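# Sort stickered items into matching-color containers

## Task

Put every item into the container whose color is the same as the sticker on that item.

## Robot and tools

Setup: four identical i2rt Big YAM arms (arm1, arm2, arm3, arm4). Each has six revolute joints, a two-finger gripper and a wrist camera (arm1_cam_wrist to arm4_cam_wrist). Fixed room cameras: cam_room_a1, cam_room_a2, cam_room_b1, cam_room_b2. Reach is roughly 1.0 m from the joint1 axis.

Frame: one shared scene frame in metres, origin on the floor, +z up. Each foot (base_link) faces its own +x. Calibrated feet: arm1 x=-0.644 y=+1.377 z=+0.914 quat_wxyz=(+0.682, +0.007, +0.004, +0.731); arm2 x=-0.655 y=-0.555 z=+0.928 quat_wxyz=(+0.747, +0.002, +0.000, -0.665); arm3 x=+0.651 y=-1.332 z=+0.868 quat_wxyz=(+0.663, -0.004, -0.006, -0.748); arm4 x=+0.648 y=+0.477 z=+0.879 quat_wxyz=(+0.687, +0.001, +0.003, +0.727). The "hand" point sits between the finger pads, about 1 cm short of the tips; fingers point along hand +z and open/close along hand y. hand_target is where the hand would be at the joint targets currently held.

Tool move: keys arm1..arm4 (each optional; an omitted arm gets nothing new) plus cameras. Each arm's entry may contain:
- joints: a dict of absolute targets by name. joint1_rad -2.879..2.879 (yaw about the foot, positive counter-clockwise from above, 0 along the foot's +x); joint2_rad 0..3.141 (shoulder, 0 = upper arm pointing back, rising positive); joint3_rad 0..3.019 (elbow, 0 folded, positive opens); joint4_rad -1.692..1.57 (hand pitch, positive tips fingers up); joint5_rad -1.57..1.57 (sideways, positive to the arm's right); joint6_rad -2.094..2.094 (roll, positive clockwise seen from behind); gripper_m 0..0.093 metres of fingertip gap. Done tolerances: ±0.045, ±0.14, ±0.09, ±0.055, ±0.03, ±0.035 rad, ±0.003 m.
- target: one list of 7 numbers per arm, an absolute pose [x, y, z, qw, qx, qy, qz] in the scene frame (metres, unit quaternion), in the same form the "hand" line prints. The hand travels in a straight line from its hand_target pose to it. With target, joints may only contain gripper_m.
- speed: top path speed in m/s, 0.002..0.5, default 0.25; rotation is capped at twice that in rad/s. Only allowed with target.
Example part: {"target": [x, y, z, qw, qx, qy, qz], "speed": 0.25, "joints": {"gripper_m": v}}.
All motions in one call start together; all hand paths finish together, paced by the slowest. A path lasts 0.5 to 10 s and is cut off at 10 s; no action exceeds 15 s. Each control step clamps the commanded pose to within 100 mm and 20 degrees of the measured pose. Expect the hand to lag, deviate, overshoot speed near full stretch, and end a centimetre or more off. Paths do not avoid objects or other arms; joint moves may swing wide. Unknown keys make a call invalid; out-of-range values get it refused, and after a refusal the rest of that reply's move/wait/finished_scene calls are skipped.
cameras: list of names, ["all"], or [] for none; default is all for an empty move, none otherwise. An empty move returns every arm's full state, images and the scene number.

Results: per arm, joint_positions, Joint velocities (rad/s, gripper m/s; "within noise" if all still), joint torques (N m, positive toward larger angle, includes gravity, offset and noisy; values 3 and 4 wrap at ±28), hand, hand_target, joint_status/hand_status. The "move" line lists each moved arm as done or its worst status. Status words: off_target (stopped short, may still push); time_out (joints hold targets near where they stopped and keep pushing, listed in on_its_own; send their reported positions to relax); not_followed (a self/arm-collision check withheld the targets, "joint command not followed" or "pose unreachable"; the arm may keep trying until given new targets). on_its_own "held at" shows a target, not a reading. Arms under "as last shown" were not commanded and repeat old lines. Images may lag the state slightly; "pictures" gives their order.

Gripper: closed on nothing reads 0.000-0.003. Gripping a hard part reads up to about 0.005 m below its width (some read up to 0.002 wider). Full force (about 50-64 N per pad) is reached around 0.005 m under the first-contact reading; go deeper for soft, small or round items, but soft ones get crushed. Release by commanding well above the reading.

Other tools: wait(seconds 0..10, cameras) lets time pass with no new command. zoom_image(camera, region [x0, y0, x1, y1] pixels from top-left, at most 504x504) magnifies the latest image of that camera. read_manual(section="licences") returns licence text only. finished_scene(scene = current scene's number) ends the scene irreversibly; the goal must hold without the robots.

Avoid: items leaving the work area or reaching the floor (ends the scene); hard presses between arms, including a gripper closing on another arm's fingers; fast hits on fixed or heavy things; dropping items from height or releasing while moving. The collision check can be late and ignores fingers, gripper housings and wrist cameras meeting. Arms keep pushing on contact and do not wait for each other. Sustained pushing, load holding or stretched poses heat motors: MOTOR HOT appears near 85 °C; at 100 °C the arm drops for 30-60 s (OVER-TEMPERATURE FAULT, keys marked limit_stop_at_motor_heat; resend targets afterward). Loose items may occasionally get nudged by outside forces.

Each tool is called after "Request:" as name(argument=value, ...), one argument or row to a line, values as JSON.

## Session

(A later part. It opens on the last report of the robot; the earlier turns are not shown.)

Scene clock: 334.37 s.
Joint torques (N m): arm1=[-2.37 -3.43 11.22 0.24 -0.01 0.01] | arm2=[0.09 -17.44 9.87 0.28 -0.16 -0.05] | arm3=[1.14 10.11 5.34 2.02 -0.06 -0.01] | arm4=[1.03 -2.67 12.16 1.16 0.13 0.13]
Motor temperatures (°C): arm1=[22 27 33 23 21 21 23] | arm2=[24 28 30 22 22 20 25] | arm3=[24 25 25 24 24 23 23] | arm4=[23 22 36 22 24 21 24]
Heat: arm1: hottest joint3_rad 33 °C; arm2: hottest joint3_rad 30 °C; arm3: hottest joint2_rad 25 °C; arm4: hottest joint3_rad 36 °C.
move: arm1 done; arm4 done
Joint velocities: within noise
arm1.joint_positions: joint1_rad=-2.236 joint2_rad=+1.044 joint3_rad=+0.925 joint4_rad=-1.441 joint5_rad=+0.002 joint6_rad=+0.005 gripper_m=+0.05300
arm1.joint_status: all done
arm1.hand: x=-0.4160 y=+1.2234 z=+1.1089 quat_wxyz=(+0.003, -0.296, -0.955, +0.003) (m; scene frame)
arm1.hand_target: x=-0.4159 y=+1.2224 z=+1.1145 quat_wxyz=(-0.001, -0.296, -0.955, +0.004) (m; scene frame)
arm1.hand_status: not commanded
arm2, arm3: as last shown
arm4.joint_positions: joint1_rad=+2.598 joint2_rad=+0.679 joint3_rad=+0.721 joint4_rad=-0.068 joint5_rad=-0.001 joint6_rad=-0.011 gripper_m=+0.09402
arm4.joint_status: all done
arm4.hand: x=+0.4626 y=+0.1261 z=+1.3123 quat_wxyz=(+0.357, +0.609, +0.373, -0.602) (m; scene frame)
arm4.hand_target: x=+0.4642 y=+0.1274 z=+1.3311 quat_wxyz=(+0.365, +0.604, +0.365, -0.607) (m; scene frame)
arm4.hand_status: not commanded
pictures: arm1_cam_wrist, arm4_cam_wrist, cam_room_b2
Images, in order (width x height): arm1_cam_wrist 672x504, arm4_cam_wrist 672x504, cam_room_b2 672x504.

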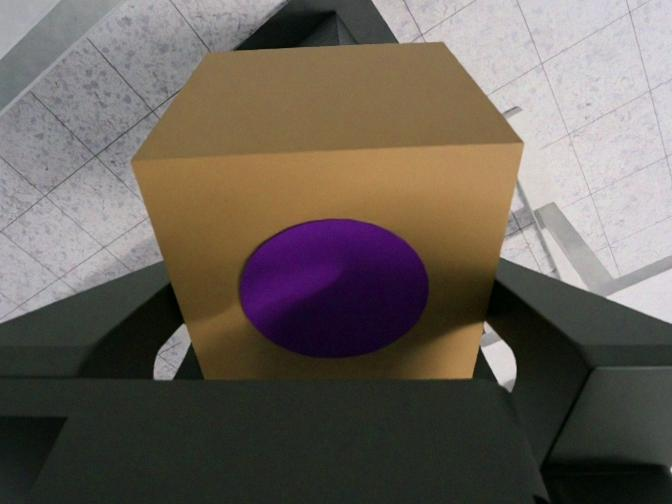

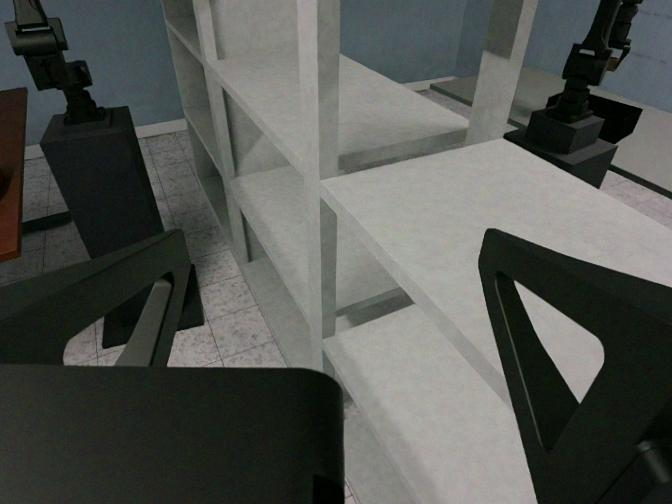

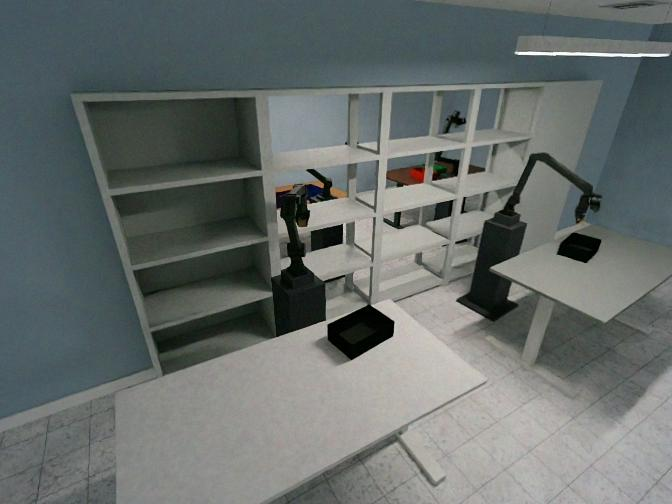

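Request:
move(
  arm1={"target":[-0.416,1.2185,1.03,0,-0.2995,-0.9541,0]},
  arm2={"joints":{"joint2_rad":1.038,"joint3_rad":0.936,"joint4_rad":-1.45,"joint5_rad":0,"joint6_rad":0}},
  arm4={"joints":{"joint1_rad":0.9,"joint2_rad":0.675,"joint3_rad":0.754,"joint4_rad":-0.08,"joint5_rad":0,"joint6_rad":0}},
)

Request:
move(
  arm1={"target":[-0.041,0.957,1.03,0,-0.2995,-0.9541,0]},
  arm2={"joints":{"joint1_rad":2.125}},
  cameras=["arm1_cam_wrist","arm2_cam_wrist","arm4_cam_wrist","cam_room_b2","cam_room_a2"],
)

Scene clock: 375.53 s.
Joint torques (N m): arm1=[-2.67 -4.25 10.56 1.06 -0.06 -0.03] | arm2=[0.03 -6.53 10.33 0.36 -0.04 0.21] | arm3=[1.2 10.05 5.33 1.94 -0.06 0] | arm4=[0.62 -2.78 12.15 0.99 0.08 0.13]
Motor temperatures (°C): arm1=[21 26 34 23 21 21 23] | arm2=[24 28 31 22 22 20 25] | arm3=[24 25 25 24 24 23 23] | arm4=[23 22 38 22 24 21 24]
Heat: arm1: hottest joint3_rad 34 °C; arm2: hottest joint3_rad 31 °C; arm3: hottest joint2_rad 25 °C; arm4: hottest joint3_rad 38 °C.
move: arm1 done; arm2 done; arm4 done
Joint velocities: within noise
arm1.joint_positions: joint1_rad=-2.243 joint2_rad=+1.111 joint3_rad=+0.744 joint4_rad=-1.218 joint5_rad=-0.005 joint6_rad=+0.002 gripper_m=+0.05300
arm1.joint_status: not commanded
arm1.hand: x=-0.4214 y=+1.2254 z=+1.0252 quat_wxyz=(+0.014, -0.298, -0.954, -0.003) (m; scene frame)
arm1.hand_target: x=-0.4162 y=+1.2186 z=+1.0301 quat_wxyz=(+0.000, -0.299, -0.954, +0.000) (m; scene frame)
arm1.hand_status: done (0.010 m and 1.6 deg from the pose sent, 0.079 m and 0.7 deg at the start)
arm2.joint_positions: joint1_rad=-1.230 joint2_rad=+1.034 joint3_rad=+0.945 joint4_rad=-1.441 joint5_rad=+0.001 joint6_rad=-0.014 gripper_m=+0.06895
arm2.joint_status: all done
arm2.hand: x=-0.9043 y=-0.6779 z=+1.1363 quat_wxyz=(-0.003, -0.972, -0.234, +0.019) (m; scene frame)
arm2.hand_target: x=-0.9011 y=-0.6739 z=+1.1317 quat_wxyz=(-0.001, -0.975, -0.223, +0.008) (m; scene frame)
arm2.hand_status: not commanded
arm3: as last shown
arm4.joint_positions: joint1_rad=+0.902 joint2_rad=+0.679 joint3_rad=+0.721 joint4_rad=-0.068 joint5_rad=+0.001 joint6_rad=-0.011 gripper_m=+0.09404
arm4.joint_status: all done
arm4.hand: x=+0.3234 y=+0.7087 z=+1.3109 quat_wxyz=(-0.213, +0.683, -0.214, -0.666) (m; scene frame)
arm4.hand_target: x=+0.3254 y=+0.7084 z=+1.3299 quat_wxyz=(-0.212, +0.673, -0.216, -0.675) (m; scene frame)
arm4.hand_status: not commanded
pictures: none

Scene clock: 378.23 s.
Joint torques (N m): arm1=[-2.32 -21.36 16.16 -0.02 -0.01 -0.04] | arm2=[0.85 -6.59 10.32 0.4 0.1 0.18] | arm3=[1.2 10.05 5.34 1.98 -0.05 0] | arm4=[0.79 -3.25 12.21 0.98 0.1 0.16]
Motor temperatures (°C): arm1=[21 26 34 23 21 21 23] | arm2=[24 28 31 22 22 20 25] | arm3=[24 25 25 24 24 23 23] | arm4=[23 22 38 22 24 21 24]
Heat: arm1: hottest joint3_rad 34 °C; arm2: hottest joint3_rad 31 °C; arm3: hottest joint2_rad 25 °C; arm4: hottest joint3_rad 38 °C.
move: arm1 off_target; arm2 done
Joint velocities: within noise
arm1.joint_positions: joint1_rad=-2.243 joint2_rad=+2.392 joint3_rad=+2.446 joint4_rad=-1.649 joint5_rad=-0.005 joint6_rad=+0.002 gripper_m=+0.05300
arm1.joint_status: not commanded
arm1.hand: x=-0.0485 y=+0.9683 z=+1.0150 quat_wxyz=(+0.019, -0.298, -0.954, -0.005) (m; scene frame)
arm1.hand_target: x=-0.0420 y=+0.9576 z=+1.0301 quat_wxyz=(-0.001, -0.299, -0.954, +0.000) (m; scene frame)
arm1.hand_status: off_target (0.020 m and 2.2 deg from the pose sent, 0.466 m and 1.6 deg at the start)
arm2.joint_positions: joint1_rad=+2.124 joint2_rad=+1.034 joint3_rad=+0.945 joint4_rad=-1.441 joint5_rad=-0.003 joint6_rad=-0.011 gripper_m=+0.06899
arm2.joint_status: all done
arm2.hand: x=-0.4383 y=-0.3839 z=+1.1381 quat_wxyz=(-0.020, +0.334, -0.942, -0.009) (m; scene frame)
arm2.hand_target: x=-0.4418 y=-0.3868 z=+1.1335 quat_wxyz=(-0.010, +0.329, -0.944, -0.004) (m; scene frame)
arm2.hand_status: not commanded
arm3, arm4: as last shown
pictures: arm1_cam_wrist, arm2_cam_wrist, arm4_cam_wrist, cam_room_a2, cam_room_b2
Images, in order (width x height): arm1_cam_wrist 672x504, arm2_cam_wrist 672x504, arm4_cam_wrist 672x504, cam_room_a2 672x504, cam_room_b2 672x504.

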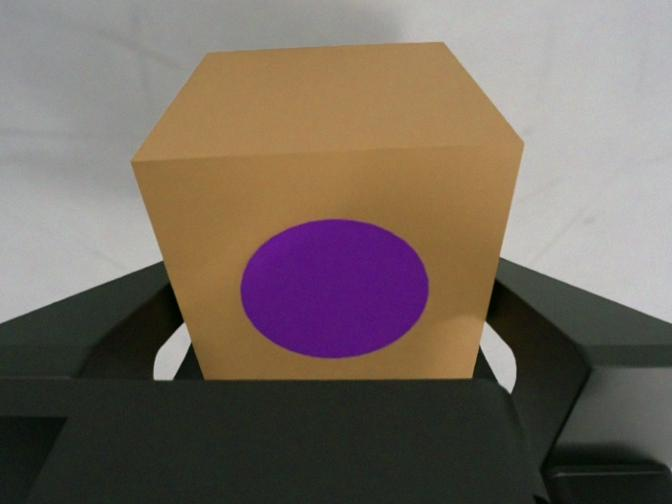

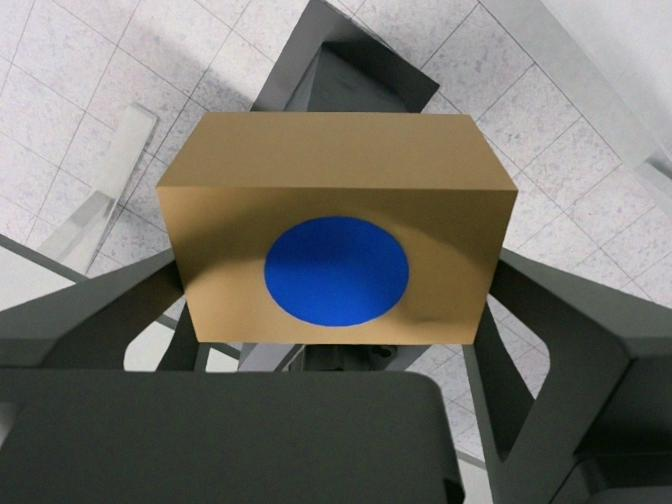

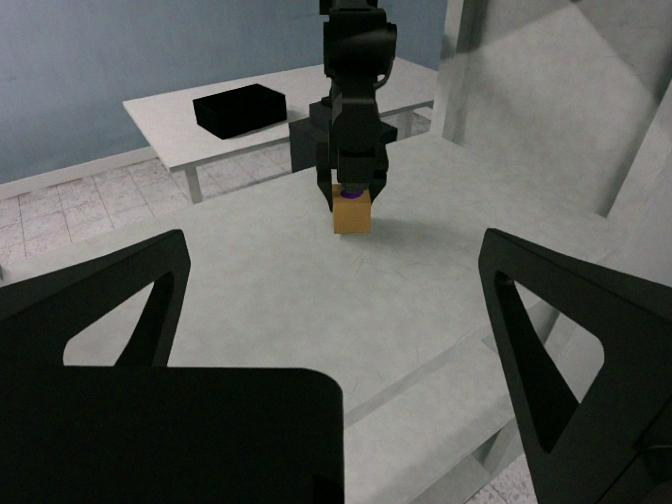

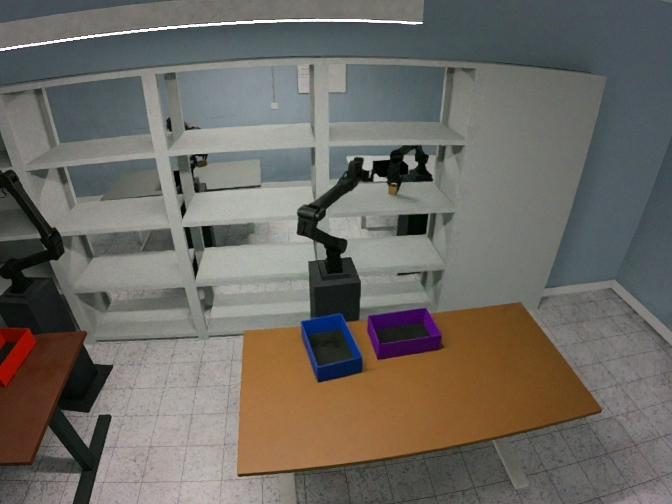

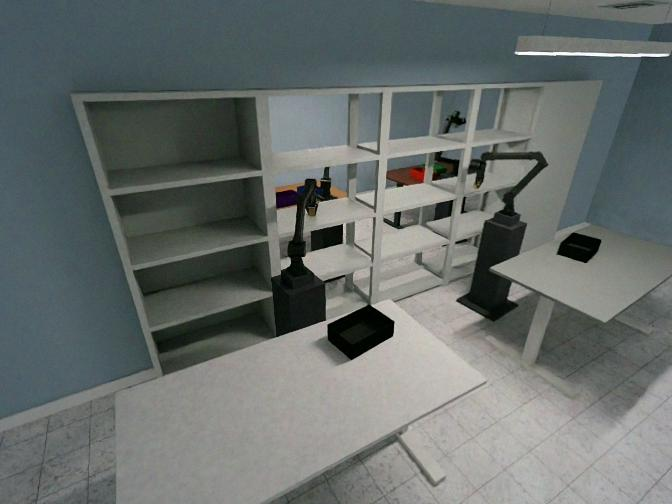

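Request:
move(
  arm1={"target":[-0.041,0.957,1.003,0,-0.2995,-0.9541,0],"speed":0.1},
  arm2={"target":[-0.4418,-0.3868,1.02,0,0.3289,-0.9444,0]},
  cameras=["arm1_cam_wrist","arm4_cam_wrist"],
)

Request:
zoom_image(
  camera="arm4_cam_wrist",
  region=[280, 140, 430, 260],
)

Scene clock: 382.83 s.
Joint torques (N m): arm1=[-2.26 -21.6 10.76 0.94 -0.03 0.01] | arm2=[0.79 -6.95 9.72 1.25 0.12 0.19] | arm3=[1.26 10.29 5.31 1.98 -0.05 -0.01] | arm4=[0.62 -3.08 12.21 1.02 0.08 0.17]
Motor temperatures (°C): arm1=[21 26 34 23 21 21 23] | arm2=[24 27 31 22 22 20 25] | arm3=[24 25 25 24 24 23 23] | arm4=[23 22 38 22 24 21 24]
Heat: arm1: hottest joint3_rad 34 °C; arm2: hottest joint3_rad 31 °C; arm3: hottest joint2_rad 25 °C; arm4: hottest joint3_rad 38 °C.
move: arm1 done; arm2 done
Joint velocities: within noise
arm1.joint_positions: joint1_rad=-2.243 joint2_rad=+2.394 joint3_rad=+2.435 joint4_rad=-1.604 joint5_rad=-0.005 joint6_rad=+0.002 gripper_m=+0.05300
arm1.joint_status: not commanded
arm1.hand: x=-0.0416 y=+0.9635 z=+1.0095 quat_wxyz=(+0.003, -0.298, -0.955, +0.000) (m; scene frame)
arm1.hand_target: x=-0.0412 y=+0.9571 z=+1.0030 quat_wxyz=(+0.000, -0.299, -0.954, +0.000) (m; scene frame)
arm1.hand_status: done (0.009 m and 0.4 deg from the pose sent, 0.018 m and 2.2 deg at the start)
arm2.joint_positions: joint1_rad=+2.124 joint2_rad=+1.142 joint3_rad=+0.706 joint4_rad=-1.142 joint5_rad=-0.002 joint6_rad=-0.011 gripper_m=+0.06899
arm2.joint_status: not commanded
arm2.hand: x=-0.4431 y=-0.3877 z=+1.0229 quat_wxyz=(+0.002, +0.334, -0.943, -0.001) (m; scene frame)
arm2.hand_target: x=-0.4419 y=-0.3868 z=+1.0201 quat_wxyz=(+0.000, +0.329, -0.944, +0.000) (m; scene frame)
arm2.hand_status: done (0.003 m and 0.7 deg from the pose sent, 0.118 m and 2.7 deg at the start)
arm3, arm4: as last shown
pictures: arm1_cam_wrist, arm4_cam_wrist
Images, in order (width x height): arm1_cam_wrist 672x504, arm4_cam_wrist 672x504.

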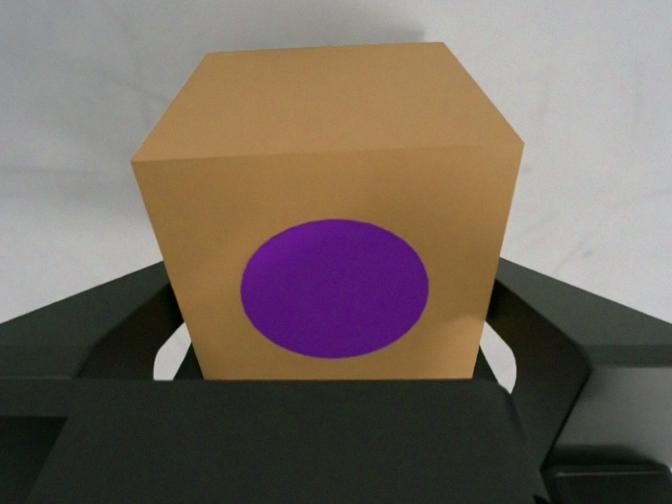

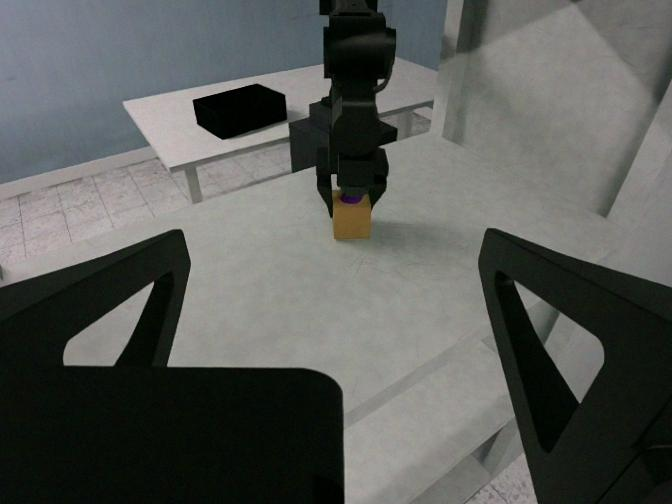

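Scaled by 3.360.

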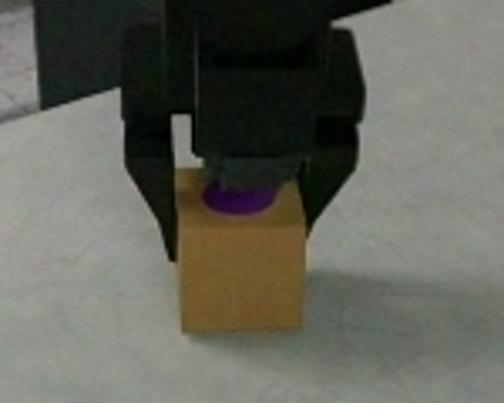

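Request:
move(
  arm1={"target":[-0.041,0.957,0.988,0,-0.2995,-0.9541,0],"speed":0.05},
  cameras=["arm4_cam_wrist"],
)

Request:
zoom_image(
  camera="arm4_cam_wrist",
  region=[280, 140, 430, 260],
)

Scene clock: 387.67 s.
Joint torques (N m): arm1=[-2.37 -21.01 8.77 1.62 0 -0.02] | arm2=[0.85 -6.83 9.73 1.29 0.13 0.19] | arm3=[1.26 10.05 5.35 1.96 -0.04 -0.01] | arm4=[0.79 -3.19 12.18 1.06 0.06 0.15]
Motor temperatures (°C): arm1=[21 26 34 23 21 21 23] | arm2=[24 27 30 22 22 20 25] | arm3=[24 25 25 24 24 23 23] | arm4=[23 22 38 22 24 21 24]
Heat: arm1: hottest joint3_rad 34 °C; arm2: hottest joint3_rad 30 °C; arm3: hottest joint2_rad 25 °C; arm4: hottest joint3_rad 38 °C.
move: arm1 off_target
Joint velocities: within noise
arm1.joint_positions: joint1_rad=-2.243 joint2_rad=+2.389 joint3_rad=+2.417 joint4_rad=-1.580 joint5_rad=-0.005 joint6_rad=+0.002 gripper_m=+0.05300
arm1.joint_status: not commanded
arm1.hand: x=-0.0402 y=+0.9625 z=+1.0055 quat_wxyz=(-0.001, -0.298, -0.954, +0.001) (m; scene frame)
arm1.hand_target: x=-0.0415 y=+0.9573 z=+0.9881 quat_wxyz=(+0.000, -0.300, -0.954, +0.000) (m; scene frame)
arm1.hand_status: off_target (0.018 m and 0.3 deg from the pose sent, 0.023 m and 0.4 deg at the start)
arm2, arm3, arm4: as last shown
pictures: arm4_cam_wrist
Images, in order (width x height): arm4_cam_wrist 672x504.

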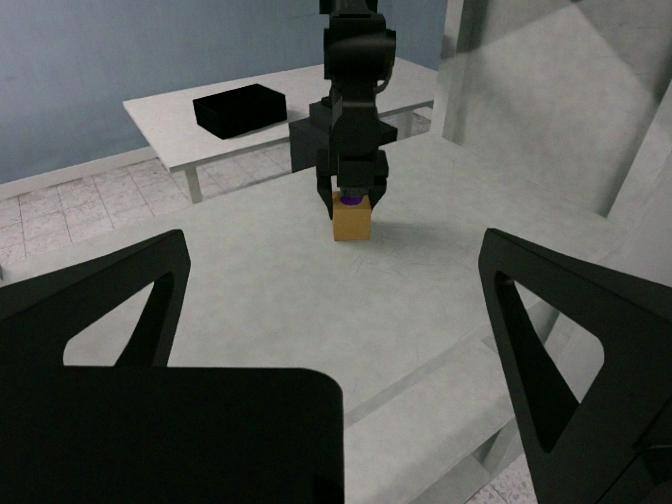

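Scaled by 3.360.

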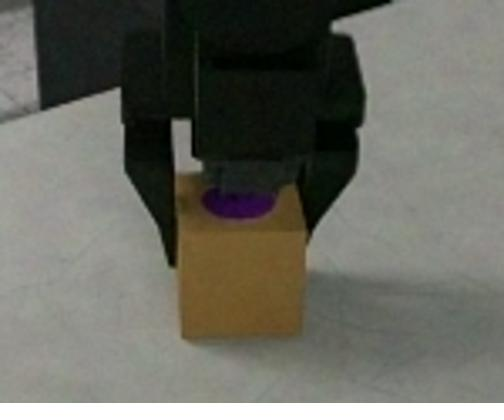

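Request:
move(
  arm1={"target":[-0.041,0.957,0.979,0,-0.2995,-0.9541,0],"speed":0.05},
  cameras=["arm4_cam_wrist"],
)

Request:
zoom_image(
  camera="arm4_cam_wrist",
  region=[280, 140, 430, 260],
)

Scene clock: 393.03 s.
Joint torques (N m): arm1=[-2.08 -20.37 8.39 1.77 -0.06 0.01] | arm2=[0.91 -6.95 9.73 1.28 0.13 0.19] | arm3=[1.2 9.93 5.35 1.99 -0.06 -0.01] | arm4=[0.56 -2.9 12.25 1.03 0.04 0.12]
Motor temperatures (°C): arm1=[21 26 34 23 21 21 23] | arm2=[24 27 30 22 22 20 25] | arm3=[24 25 25 24 24 23 23] | arm4=[23 22 38 22 24 21 24]
Heat: arm1: hottest joint3_rad 34 °C; arm2: hottest joint3_rad 30 °C; arm3: hottest joint2_rad 25 °C; arm4: hottest joint3_rad 38 °C.
move: arm1 off_target
Joint velocities: within noise
arm1.joint_positions: joint1_rad=-2.243 joint2_rad=+2.378 joint3_rad=+2.395 joint4_rad=-1.561 joint5_rad=-0.005 joint6_rad=+0.002 gripper_m=+0.05300
arm1.joint_status: not commanded
arm1.hand: x=-0.0402 y=+0.9625 z=+1.0053 quat_wxyz=(-0.006, -0.298, -0.954, +0.003) (m; scene frame)
arm1.hand_target: x=-0.0418 y=+0.9575 z=+0.9794 quat_wxyz=(+0.000, -0.300, -0.954, +0.000) (m; scene frame)
arm1.hand_status: off_target (0.027 m and 0.7 deg from the pose sent, 0.027 m and 0.3 deg at the start)
arm2, arm3, arm4: as last shown
pictures: arm4_cam_wrist
Images, in order (width x height): arm4_cam_wrist 672x504.

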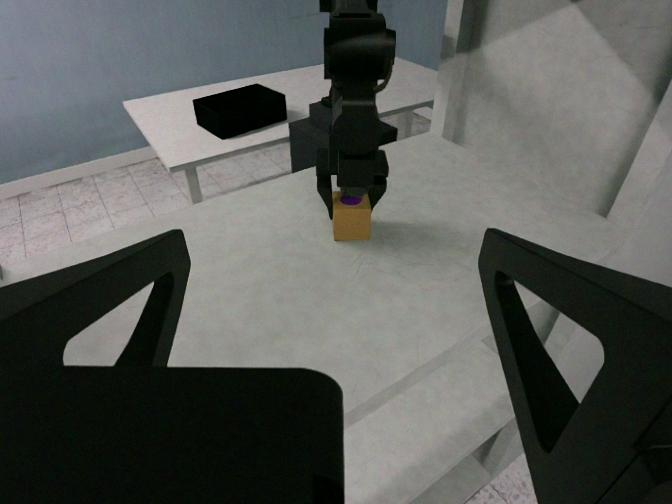

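Scaled by 3.360.

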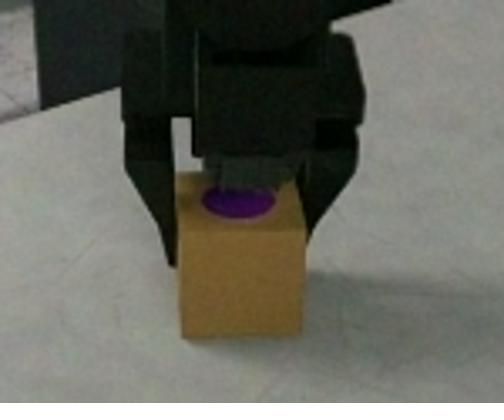

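Request:
move(
  arm1={"target":[-0.041,0.957,0.997,0,-0.2995,-0.9541,0],"speed":0.05},
)

Request:
move(
  arm1={"joints":{"gripper_m":0.092}},
  cameras=["arm1_cam_wrist","arm4_cam_wrist"],
)

Scene clock: 398.87 s.
Joint torques (N m): arm1=[-2.43 -20.13 12.78 0.1 -0.02 0.01] | arm2=[0.85 -7 9.72 1.24 0.13 0.19] | arm3=[1.26 9.93 5.35 1.95 -0.05 0] | arm4=[0.38 -3.14 12.15 1.02 0.05 0.16]
Motor temperatures (°C): arm1=[21 27 34 23 21 21 23] | arm2=[24 27 30 22 22 20 25] | arm3=[24 25 25 24 24 23 23] | arm4=[23 22 38 22 24 21 24]
Heat: arm1: hottest joint3_rad 34 °C; arm2: hottest joint3_rad 30 °C; arm3: hottest joint2_rad 25 °C; arm4: hottest joint3_rad 38 °C.
move: arm1 done
Joint velocities: within noise
arm1.joint_positions: joint1_rad=-2.243 joint2_rad=+2.377 joint3_rad=+2.394 joint4_rad=-1.561 joint5_rad=-0.005 joint6_rad=+0.002 gripper_m=+0.05300
arm1.joint_status: not commanded
arm1.hand: x=-0.0404 y=+0.9627 z=+1.0055 quat_wxyz=(-0.006, -0.298, -0.954, +0.002) (m; scene frame)
arm1.hand_target: x=-0.0413 y=+0.9571 z=+0.9971 quat_wxyz=(+0.000, -0.300, -0.954, +0.000) (m; scene frame)
arm1.hand_status: done (0.010 m and 0.7 deg from the pose sent, 0.010 m and 0.7 deg at the start)
arm2, arm4: as last shown
arm3.joint_positions: joint1_rad=+0.075 joint2_rad=+0.276 joint3_rad=+1.523 joint4_rad=-1.599 joint5_rad=-0.185 joint6_rad=-0.597 gripper_m=+0.09396
arm3.joint_status: not commanded
arm3.hand: x=+0.6806 y=-1.3526 z=+1.4445 quat_wxyz=(-0.326, -0.350, -0.735, +0.481) (m; scene frame)
arm3.hand_target: x=+0.6807 y=-1.3504 z=+1.4501 quat_wxyz=(-0.328, -0.347, -0.731, +0.487) (m; scene frame)
arm3.hand_status: not commanded
pictures: none

Scene clock: 399.53 s.
Joint torques (N m): arm1=[-1.67 -20.72 12.6 0.14 -0.04 -0.02] | arm2=[0.85 -7 9.73 1.21 0.14 0.19] | arm3=[1.32 9.99 5.37 1.96 -0.04 -0.01] | arm4=[1.08 -3.31 12.19 1.02 0.09 0.12]
Motor temperatures (°C): arm1=[21 27 34 23 21 21 23] | arm2=[24 27 30 22 22 20 25] | arm3=[24 25 25 24 24 23 23] | arm4=[23 22 38 22 24 21 24]
Heat: arm1: hottest joint3_rad 34 °C; arm2: hottest joint3_rad 30 °C; arm3: hottest joint2_rad 25 °C; arm4: hottest joint3_rad 38 °C.
move: arm1 done
Joint velocities: within noise
arm1.joint_positions: joint1_rad=-2.247 joint2_rad=+2.385 joint3_rad=+2.394 joint4_rad=-1.563 joint5_rad=-0.006 joint6_rad=+0.001 gripper_m=+0.09196
arm1.joint_status: all done
arm1.hand: x=-0.0425 y=+0.9609 z=+1.0004 quat_wxyz=(-0.002, -0.300, -0.954, +0.001) (m; scene frame)
arm1.hand_target: x=-0.0412 y=+0.9570 z=+0.9970 quat_wxyz=(-0.001, -0.300, -0.954, +0.000) (m; scene frame)
arm1.hand_status: not commanded
arm2, arm3, arm4: as last shown
pictures: arm1_cam_wrist, arm4_cam_wrist
Images, in order (width x height): arm1_cam_wrist 672x504, arm4_cam_wrist 672x504.

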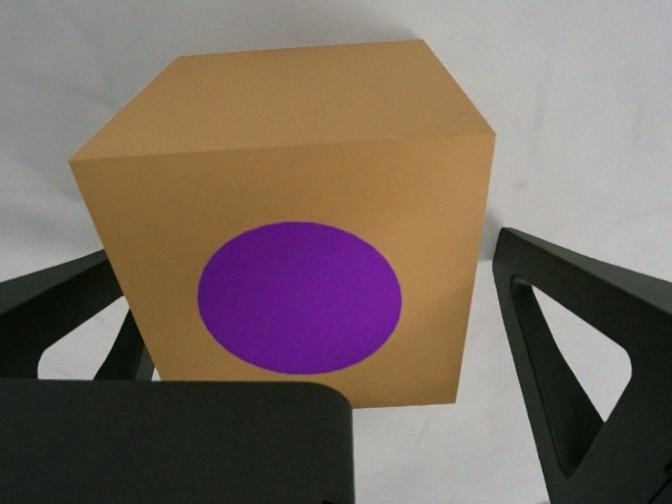

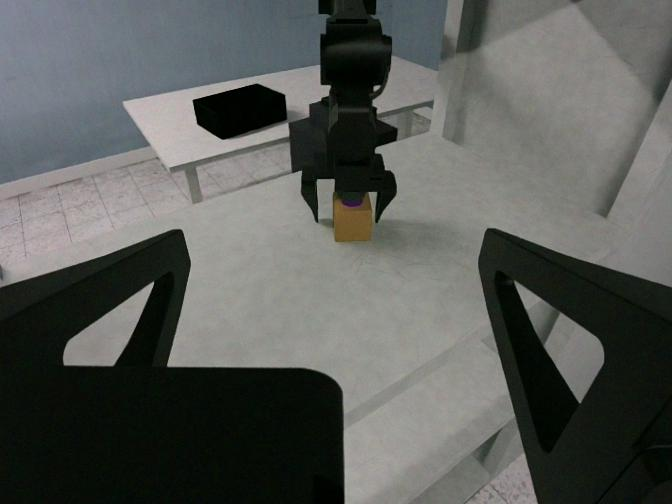

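Request:
move(
  arm1={"target":[-0.05,0.963,1.055,0,-0.2995,-0.9541,0],"speed":0.15},
  cameras=["arm1_cam_wrist","arm4_cam_wrist"],
)

Request:
move(
  arm1={"target":[-0.4,1.21,1.055,0,-0.2995,-0.9541,0]},
  arm2={"target":[-0.067,-0.089,1.03,0,0.3289,-0.9444,0]},
  cameras=["arm1_cam_wrist","arm4_cam_wrist","arm2_cam_wrist","cam_room_b1","cam_room_a2"],
)

Scene clock: 405.50 s.
Joint torques (N m): arm1=[-2.02 -24.88 15.56 -0.06 0.04 -0.01] | arm2=[0.91 -6.95 9.72 1.25 0.13 0.19] | arm3=[1.32 9.82 5.31 1.94 -0.04 -0.01] | arm4=[0.5 -2.49 12.37 1.09 0.06 0.15]
Motor temperatures (°C): arm1=[21 27 34 23 21 21 23] | arm2=[24 27 30 22 22 20 25] | arm3=[24 25 25 24 24 23 23] | arm4=[23 22 39 22 24 21 24]
Heat: arm1: hottest joint3_rad 34 °C; arm2: hottest joint3_rad 30 °C; arm3: hottest joint2_rad 25 °C; arm4: hottest joint3_rad 39 °C.
move: arm1 off_target
Joint velocities: within noise
arm1.joint_positions: joint1_rad=-2.247 joint2_rad=+2.385 joint3_rad=+2.417 joint4_rad=-1.669 joint5_rad=-0.006 joint6_rad=+0.001 gripper_m=+0.09196
arm1.joint_status: not commanded
arm1.hand: x=-0.0596 y=+0.9729 z=+1.0099 quat_wxyz=(+0.039, -0.300, -0.953, -0.012) (m; scene frame)
arm1.hand_target: x=-0.0521 y=+0.9644 z=+1.0548 quat_wxyz=(+0.000, -0.300, -0.954, +0.000) (m; scene frame)
arm1.hand_status: off_target (0.047 m and 4.6 deg from the pose sent, 0.055 m and 0.2 deg at the start)
arm2, arm3, arm4: as last shown
pictures: arm1_cam_wrist, arm4_cam_wrist
Images, in order (width x height): arm1_cam_wrist 672x504, arm4_cam_wrist 672x504.

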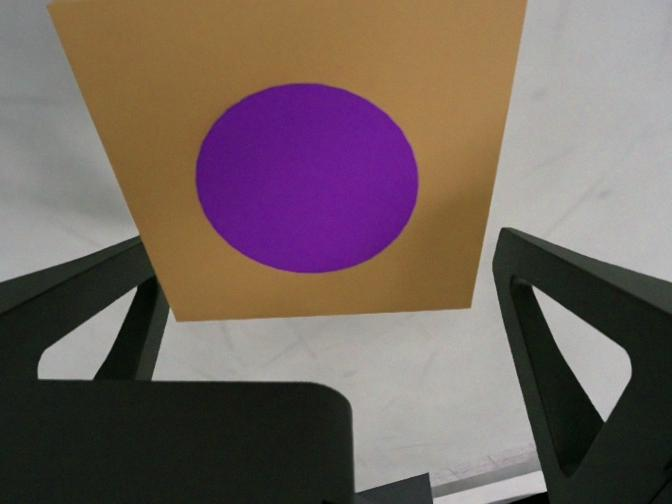

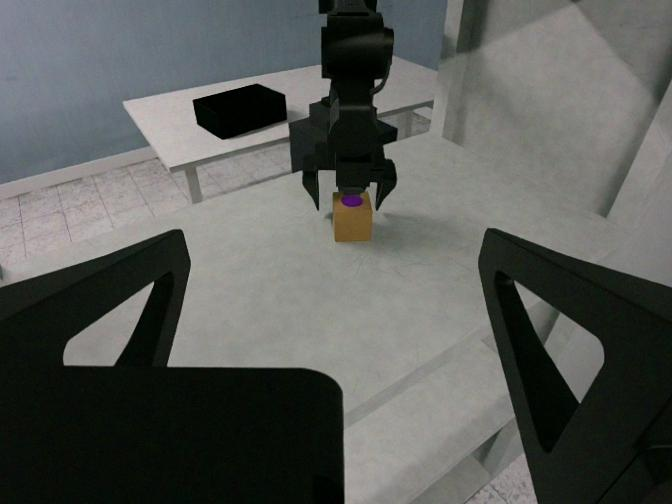

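Scene clock: 408.40 s.
Joint torques (N m): arm1=[-1.9 -4.19 10.43 0.14 -0.02 0.05] | arm2=[0.73 -25.88 16.06 0.21 0.13 0.2] | arm3=[1.14 9.99 5.31 2 -0.05 -0.01] | arm4=[0.56 -2.9 12.15 1.05 0.07 0.13]
Motor temperatures (°C): arm1=[21 27 34 23 21 21 23] | arm2=[24 27 31 22 22 20 25] | arm3=[24 25 25 24 24 23 23] | arm4=[23 22 39 22 24 21 24]
Heat: arm1: hottest joint3_rad 34 °C; arm2: hottest joint3_rad 31 °C; arm3: hottest joint2_rad 25 °C; arm4: hottest joint3_rad 39 °C.
move: arm1 done; arm2 done
Joint velocities: within noise
arm1.joint_positions: joint1_rad=-2.247 joint2_rad=+1.138 joint3_rad=+0.840 joint4_rad=-1.257 joint5_rad=-0.006 joint6_rad=+0.001 gripper_m=+0.09196
arm1.joint_status: not commanded
arm1.hand: x=-0.4001 y=+1.2099 z=+1.0525 quat_wxyz=(+0.000, -0.300, -0.954, +0.000) (m; scene frame)
arm1.hand_target: x=-0.4000 y=+1.2099 z=+1.0550 quat_wxyz=(+0.000, -0.300, -0.954, +0.000) (m; scene frame)
arm1.hand_status: done (0.002 m and 0.1 deg from the pose sent, 0.417 m and 4.6 deg at the start)
arm2.joint_positions: joint1_rad=+2.124 joint2_rad=+2.475 joint3_rad=+2.574 joint4_rad=-1.671 joint5_rad=-0.002 joint6_rad=-0.011 gripper_m=+0.06899
arm2.joint_status: not commanded
arm2.hand: x=-0.0741 y=-0.0955 z=+1.0316 quat_wxyz=(-0.001, +0.334, -0.943, -0.002) (m; scene frame)
arm2.hand_target: x=-0.0678 y=-0.0896 z=+1.0299 quat_wxyz=(-0.008, +0.329, -0.944, -0.003) (m; scene frame)
arm2.hand_status: done (0.010 m and 0.7 deg from the pose sent, 0.480 m and 0.7 deg at the start; a joint's target at an end of its range on 22 of 87 steps)
arm3: as last shown
arm4.joint_positions: joint1_rad=+0.902 joint2_rad=+0.679 joint3_rad=+0.721 joint4_rad=-0.068 joint5_rad=+0.001 joint6_rad=-0.011 gripper_m=+0.09404
arm4.joint_status: not commanded
arm4.hand: x=+0.3234 y=+0.7087 z=+1.3109 quat_wxyz=(-0.213, +0.683, -0.214, -0.666) (m; scene frame)
arm4.hand_target: x=+0.3254 y=+0.7084 z=+1.3299 quat_wxyz=(-0.212, +0.673, -0.216, -0.675) (m; scene frame)
arm4.hand_status: not commanded
pictures: arm1_cam_wrist, arm2_cam_wrist, arm4_cam_wrist, cam_room_a2, cam_room_b1
Images, in order (width x height): arm1_cam_wrist 672x504, arm2_cam_wrist 672x504, arm4_cam_wrist 672x504, cam_room_a2 672x504, cam_room_b1 672x504.

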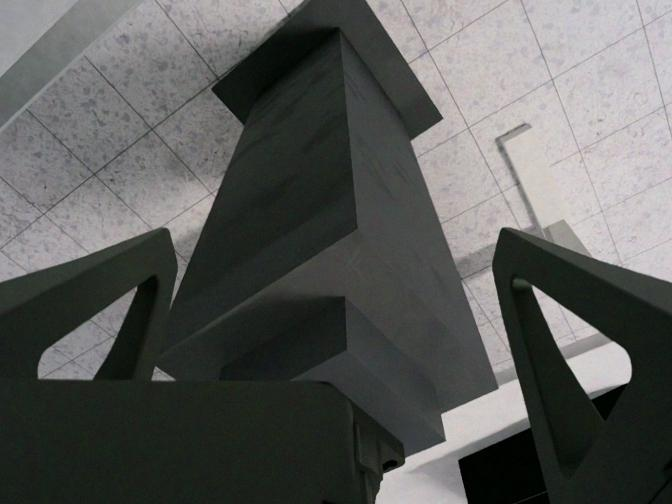

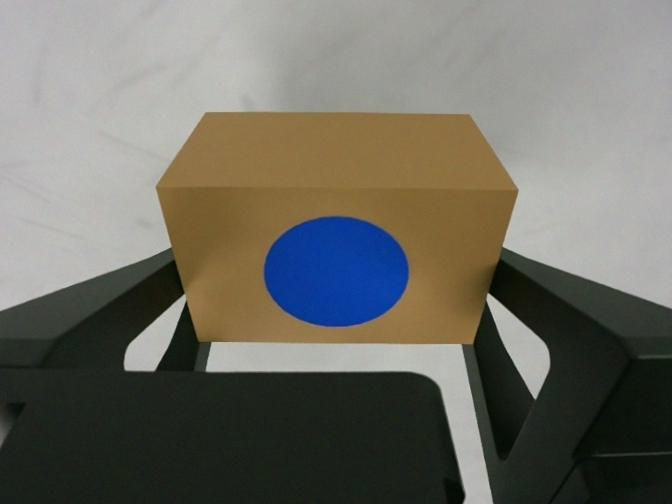

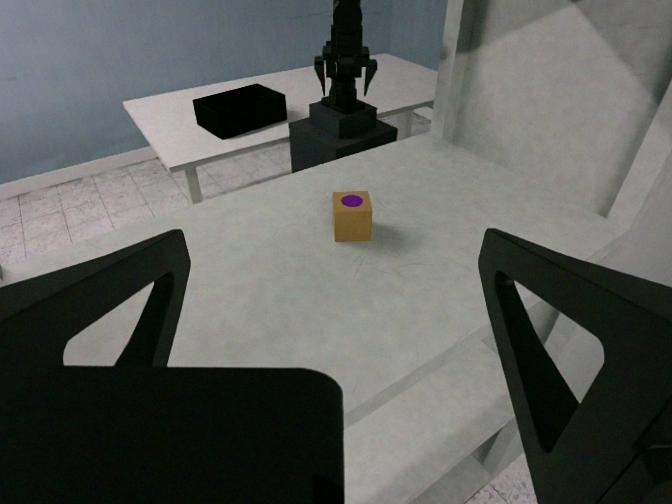

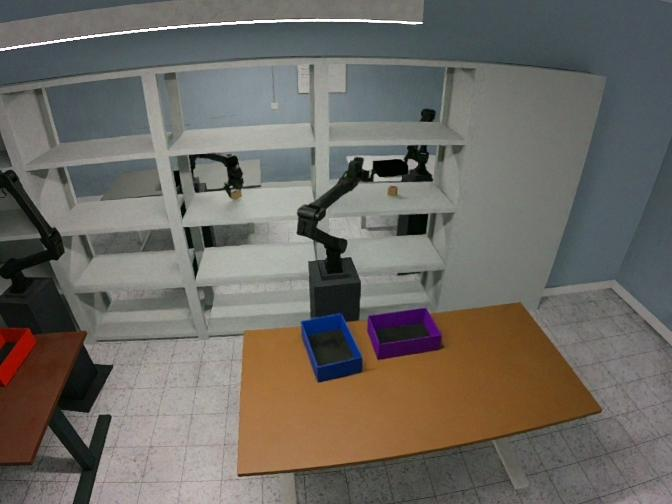

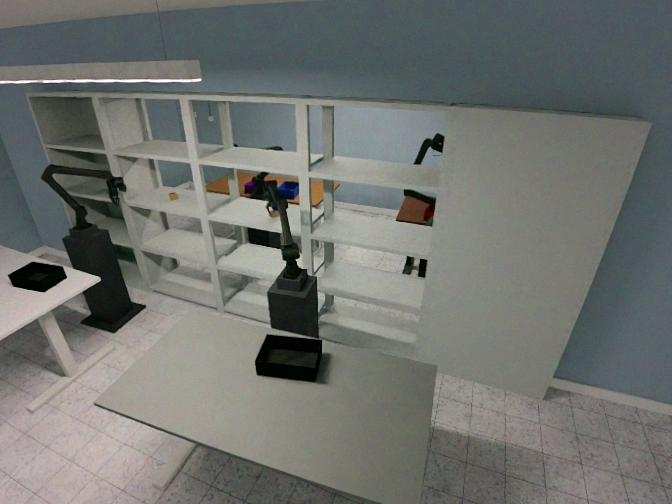

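Request:
move(
  arm4={"target":[0.33,0.70,1.12,0.1135,-0.8823,0.2739,0.3655]},
  arm2={"target":[-0.067,-0.089,1.01,0,0.3289,-0.9444,0],"speed":0.08},
  arm1={"joints":{"joint1_rad":-1.0}},
  cameras=["arm4_cam_wrist"],
)

Request:
move(
  arm4={"target":[0.044,0.92,1.087,0.1135,-0.8823,0.2739,0.3655]},
  arm2={"target":[-0.067,-0.089,0.999,0,0.3289,-0.9444,0],"speed":0.05},
  cameras=["arm4_cam_wrist","arm2_cam_wrist"],
)

Scene clock: 428.83 s.
Joint torques (N m): arm1=[-1.67 -5.01 10.39 0.14 0.1 0.02] | arm2=[0.85 -24.88 13.7 1.21 0.13 0.2] | arm3=[1.14 10.17 5.35 1.98 -0.04 -0.01] | arm4=[1.32 -4.19 11.59 0.66 0.08 0.08]
Motor temperatures (°C): arm1=[21 26 34 23 21 21 22] | arm2=[24 29 33 22 22 20 25] | arm3=[24 25 25 24 24 23 23] | arm4=[23 22 39 22 24 21 24]
Heat: arm1: hottest joint3_rad 34 °C; arm2: hottest joint3_rad 33 °C; arm3: hottest joint2_rad 25 °C; arm4: hottest joint3_rad 39 °C.
move: arm1 done; arm2 off_target; arm4 off_target
Joint velocities: within noise
arm1.joint_positions: joint1_rad=-1.003 joint2_rad=+1.138 joint3_rad=+0.840 joint4_rad=-1.257 joint5_rad=-0.008 joint6_rad=+0.001 gripper_m=+0.09197
arm1.joint_status: all done
arm1.hand: x=-0.4059 y=+1.5520 z=+1.0535 quat_wxyz=(+0.001, +0.312, -0.950, -0.010) (m; scene frame)
arm1.hand_target: x=-0.4063 y=+1.5528 z=+1.0560 quat_wxyz=(+0.001, +0.314, -0.949, -0.009) (m; scene frame)
arm1.hand_status: not commanded
arm2.joint_positions: joint1_rad=+2.124 joint2_rad=+2.478 joint3_rad=+2.574 joint4_rad=-1.670 joint5_rad=-0.002 joint6_rad=-0.011 gripper_m=+0.06899
arm2.joint_status: not commanded
arm2.hand: x=-0.0740 y=-0.0954 z=+1.0297 quat_wxyz=(+0.000, +0.334, -0.943, -0.002) (m; scene frame)
arm2.hand_target: x=-0.0680 y=-0.0897 z=+1.0102 quat_wxyz=(-0.001, +0.329, -0.944, +0.000) (m; scene frame)
arm2.hand_status: off_target (0.022 m and 0.7 deg from the pose sent, 0.024 m and 0.7 deg at the start)
arm3: as last shown
arm4.joint_positions: joint1_rad=+0.902 joint2_rad=+0.879 joint3_rad=+0.721 joint4_rad=-0.641 joint5_rad=+0.001 joint6_rad=-0.011 gripper_m=+0.09404
arm4.joint_status: not commanded
arm4.hand: x=+0.3360 y=+0.6985 z=+1.1076 quat_wxyz=(-0.114, +0.884, -0.275, -0.360) (m; scene frame)
arm4.hand_target: x=+0.3302 y=+0.6999 z=+1.1198 quat_wxyz=(-0.114, +0.882, -0.274, -0.366) (m; scene frame)
arm4.hand_status: off_target (0.014 m and 0.7 deg from the pose sent, 0.191 m and 43.7 deg at the start)
pictures: arm4_cam_wrist
Images, in order (width x height): arm4_cam_wrist 672x504.

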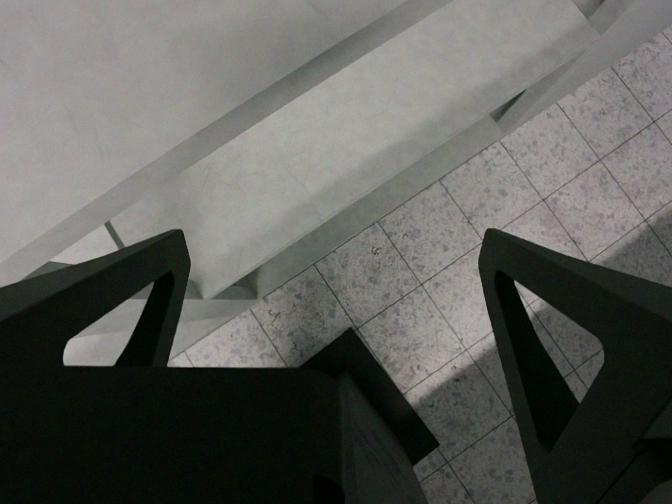

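Scene clock: 430.93 s.
Joint torques (N m): arm1=[-1.73 -4.54 10.37 0.17 0.03 0.05] | arm2=[0.85 -25.23 10.82 1.29 0.13 0.19] | arm3=[1.32 9.99 5.33 1.94 -0.05 -0.01] | arm4=[0.44 -19.9 12.96 0.65 -0.04 -0.09]
Motor temperatures (°C): arm1=[21 26 34 23 21 21 22] | arm2=[24 29 33 22 22 20 25] | arm3=[24 25 25 24 24 23 23] | arm4=[23 22 39 22 24 21 24]
Heat: arm1: hottest joint3_rad 34 °C; arm2: hottest joint3_rad 33 °C; arm3: hottest joint2_rad 25 °C; arm4: hottest joint3_rad 39 °C.
move: arm2 off_target; arm4 off_target
Joint velocities: within noise
arm1, arm3: as last shown
arm2.joint_positions: joint1_rad=+2.124 joint2_rad=+2.478 joint3_rad=+2.574 joint4_rad=-1.641 joint5_rad=-0.002 joint6_rad=-0.011 gripper_m=+0.06899
arm2.joint_status: not commanded
arm2.hand: x=-0.0682 y=-0.0908 z=+1.0298 quat_wxyz=(-0.014, +0.334, -0.942, -0.006) (m; scene frame)
arm2.hand_target: x=-0.0680 y=-0.0897 z=+0.9995 quat_wxyz=(+0.000, +0.329, -0.944, +0.000) (m; scene frame)
arm2.hand_status: off_target (0.031 m and 1.8 deg from the pose sent, 0.032 m and 0.7 deg at the start)
arm4.joint_positions: joint1_rad=+0.889 joint2_rad=+1.857 joint3_rad=+1.591 joint4_rad=-0.540 joint5_rad=-0.015 joint6_rad=-0.013 gripper_m=+0.09404
arm4.joint_status: not commanded
arm4.hand: x=+0.0524 y=+0.9061 z=+1.0756 quat_wxyz=(-0.108, +0.885, -0.278, -0.358) (m; scene frame)
arm4.hand_target: x=+0.0449 y=+0.9194 z=+1.0870 quat_wxyz=(-0.114, +0.882, -0.274, -0.366) (m; scene frame)
arm4.hand_status: off_target (0.020 m and 1.2 deg from the pose sent, 0.367 m and 0.7 deg at the start)
pictures: arm2_cam_wrist, arm4_cam_wrist
Images, in order (width x height): arm2_cam_wrist 672x504, arm4_cam_wrist 672x504.

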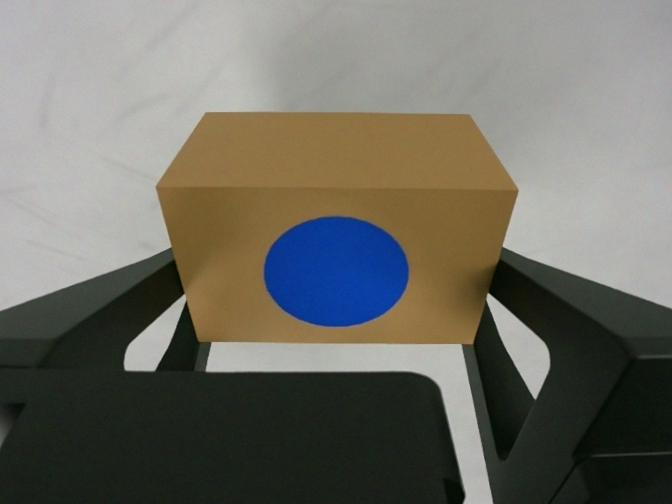

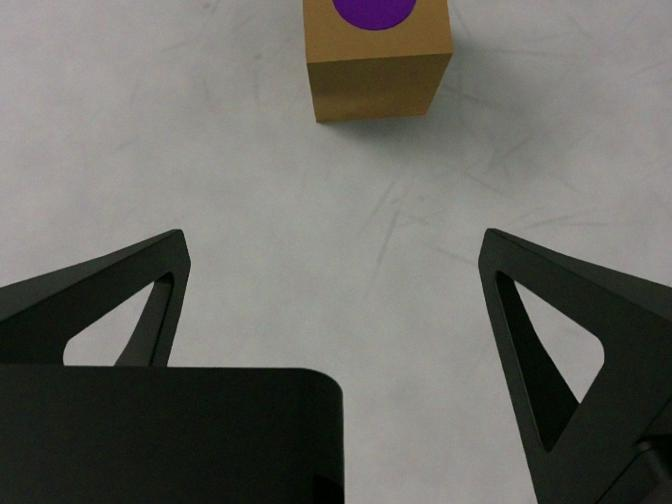

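Request:
move(
  arm2={"target":[-0.067,-0.089,0.99,0,0.3289,-0.9444,0],"speed":0.05},
  cameras=["cam_room_a2","cam_room_b1","cam_room_a1","arm2_cam_wrist"],
)

Request:
zoom_image(
  camera="cam_room_a2",
  region=[180, 130, 280, 230],
)

Request:
zoom_image(
  camera="cam_room_b1",
  region=[230, 160, 320, 250],
)

Scene clock: 437.63 s.
Joint torques (N m): arm1=[-0.97 -4.25 10.44 0.17 0.07 0.01] | arm2=[0.85 -25.23 9.92 1.35 0.12 0.19] | arm3=[1.14 10.23 5.34 1.98 -0.05 -0.02] | arm4=[0.73 -20.01 12.89 0.64 -0.04 -0.08]
Motor temperatures (°C): arm1=[21 26 34 23 21 21 22] | arm2=[24 28 33 22 22 20 25] | arm3=[24 25 25 24 24 23 23] | arm4=[23 22 40 22 24 21 24]
Heat: arm1: hottest joint3_rad 34 °C; arm2: hottest joint3_rad 33 °C; arm3: hottest joint2_rad 25 °C; arm4: hottest joint3_rad 40 °C.
move: arm2 off_target
Joint velocities: within noise
arm1, arm3, arm4: as last shown
arm2.joint_positions: joint1_rad=+2.124 joint2_rad=+2.478 joint3_rad=+2.558 joint4_rad=-1.616 joint5_rad=-0.002 joint6_rad=-0.011 gripper_m=+0.06899
arm2.joint_status: not commanded
arm2.hand: x=-0.0662 y=-0.0892 z=+1.0236 quat_wxyz=(-0.018, +0.334, -0.942, -0.008) (m; scene frame)
arm2.hand_target: x=-0.0679 y=-0.0896 z=+0.9906 quat_wxyz=(+0.000, +0.329, -0.944, +0.000) (m; scene frame)
arm2.hand_status: off_target (0.034 m and 2.3 deg from the pose sent, 0.040 m and 1.8 deg at the start)
pictures: arm2_cam_wrist, cam_room_a1, cam_room_a2, cam_room_b1
Images, in order (width x height): arm2_cam_wrist 672x504, cam_room_a1 672x504, cam_room_a2 672x504, cam_room_b1 672x504.

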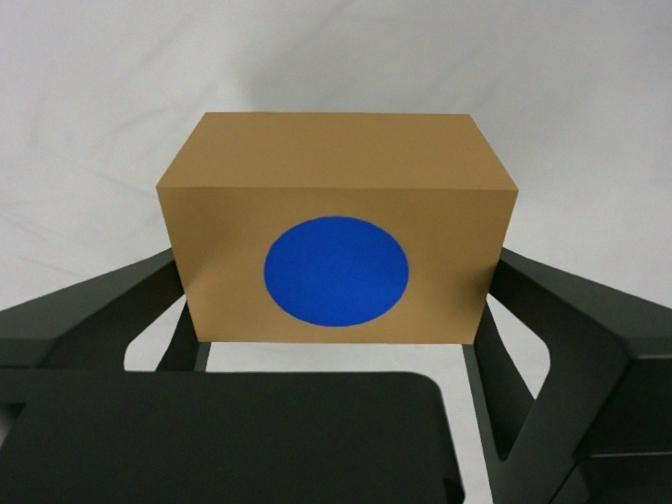

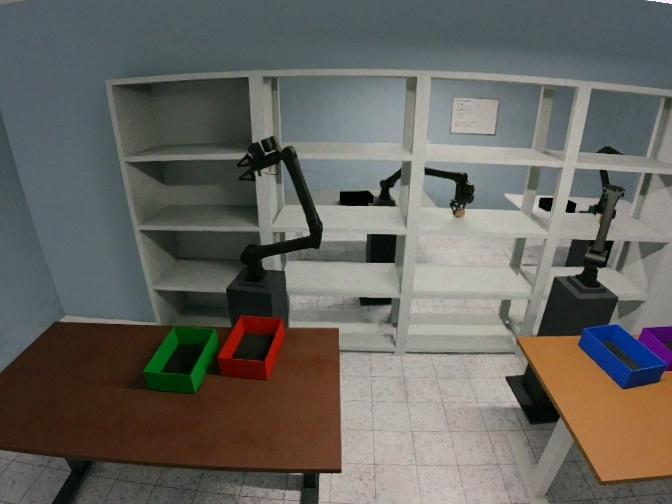

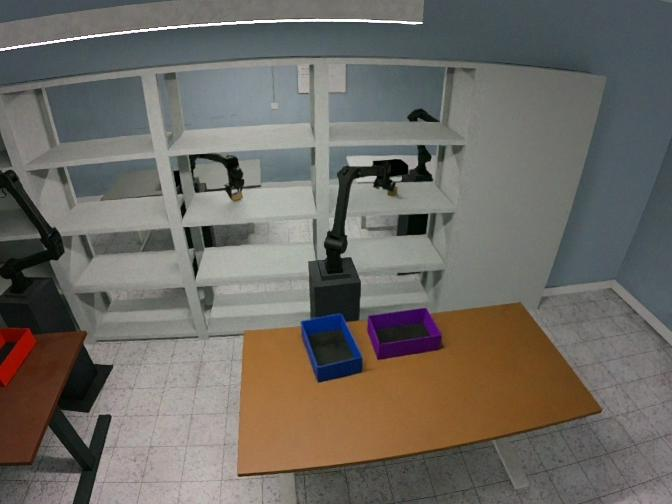

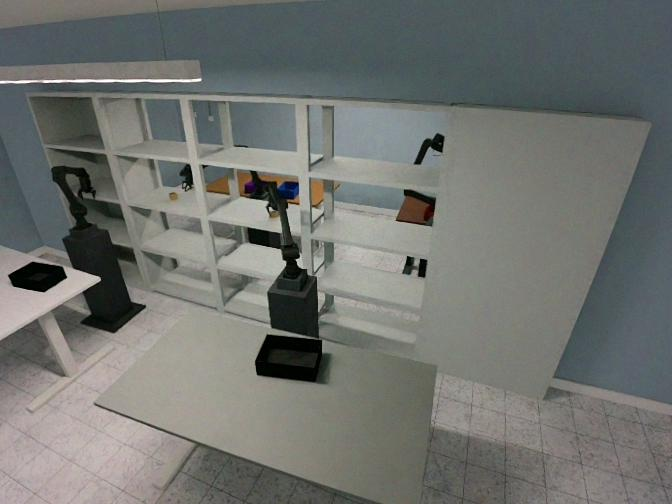

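Scaled by 5.040.

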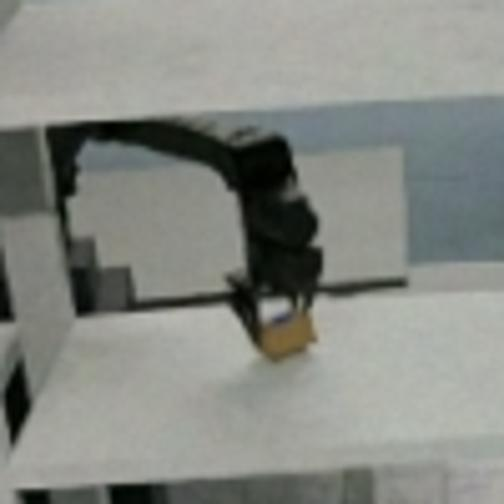

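Scaled by 5.600.

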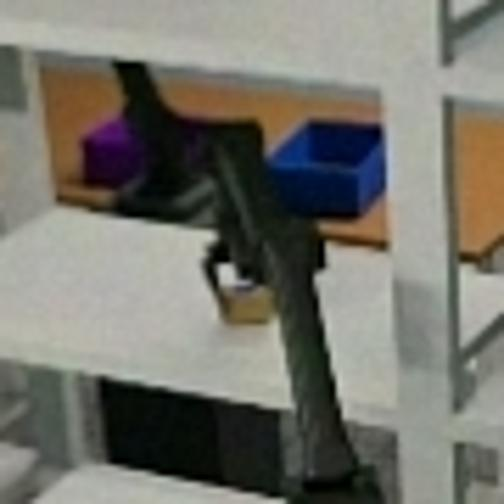

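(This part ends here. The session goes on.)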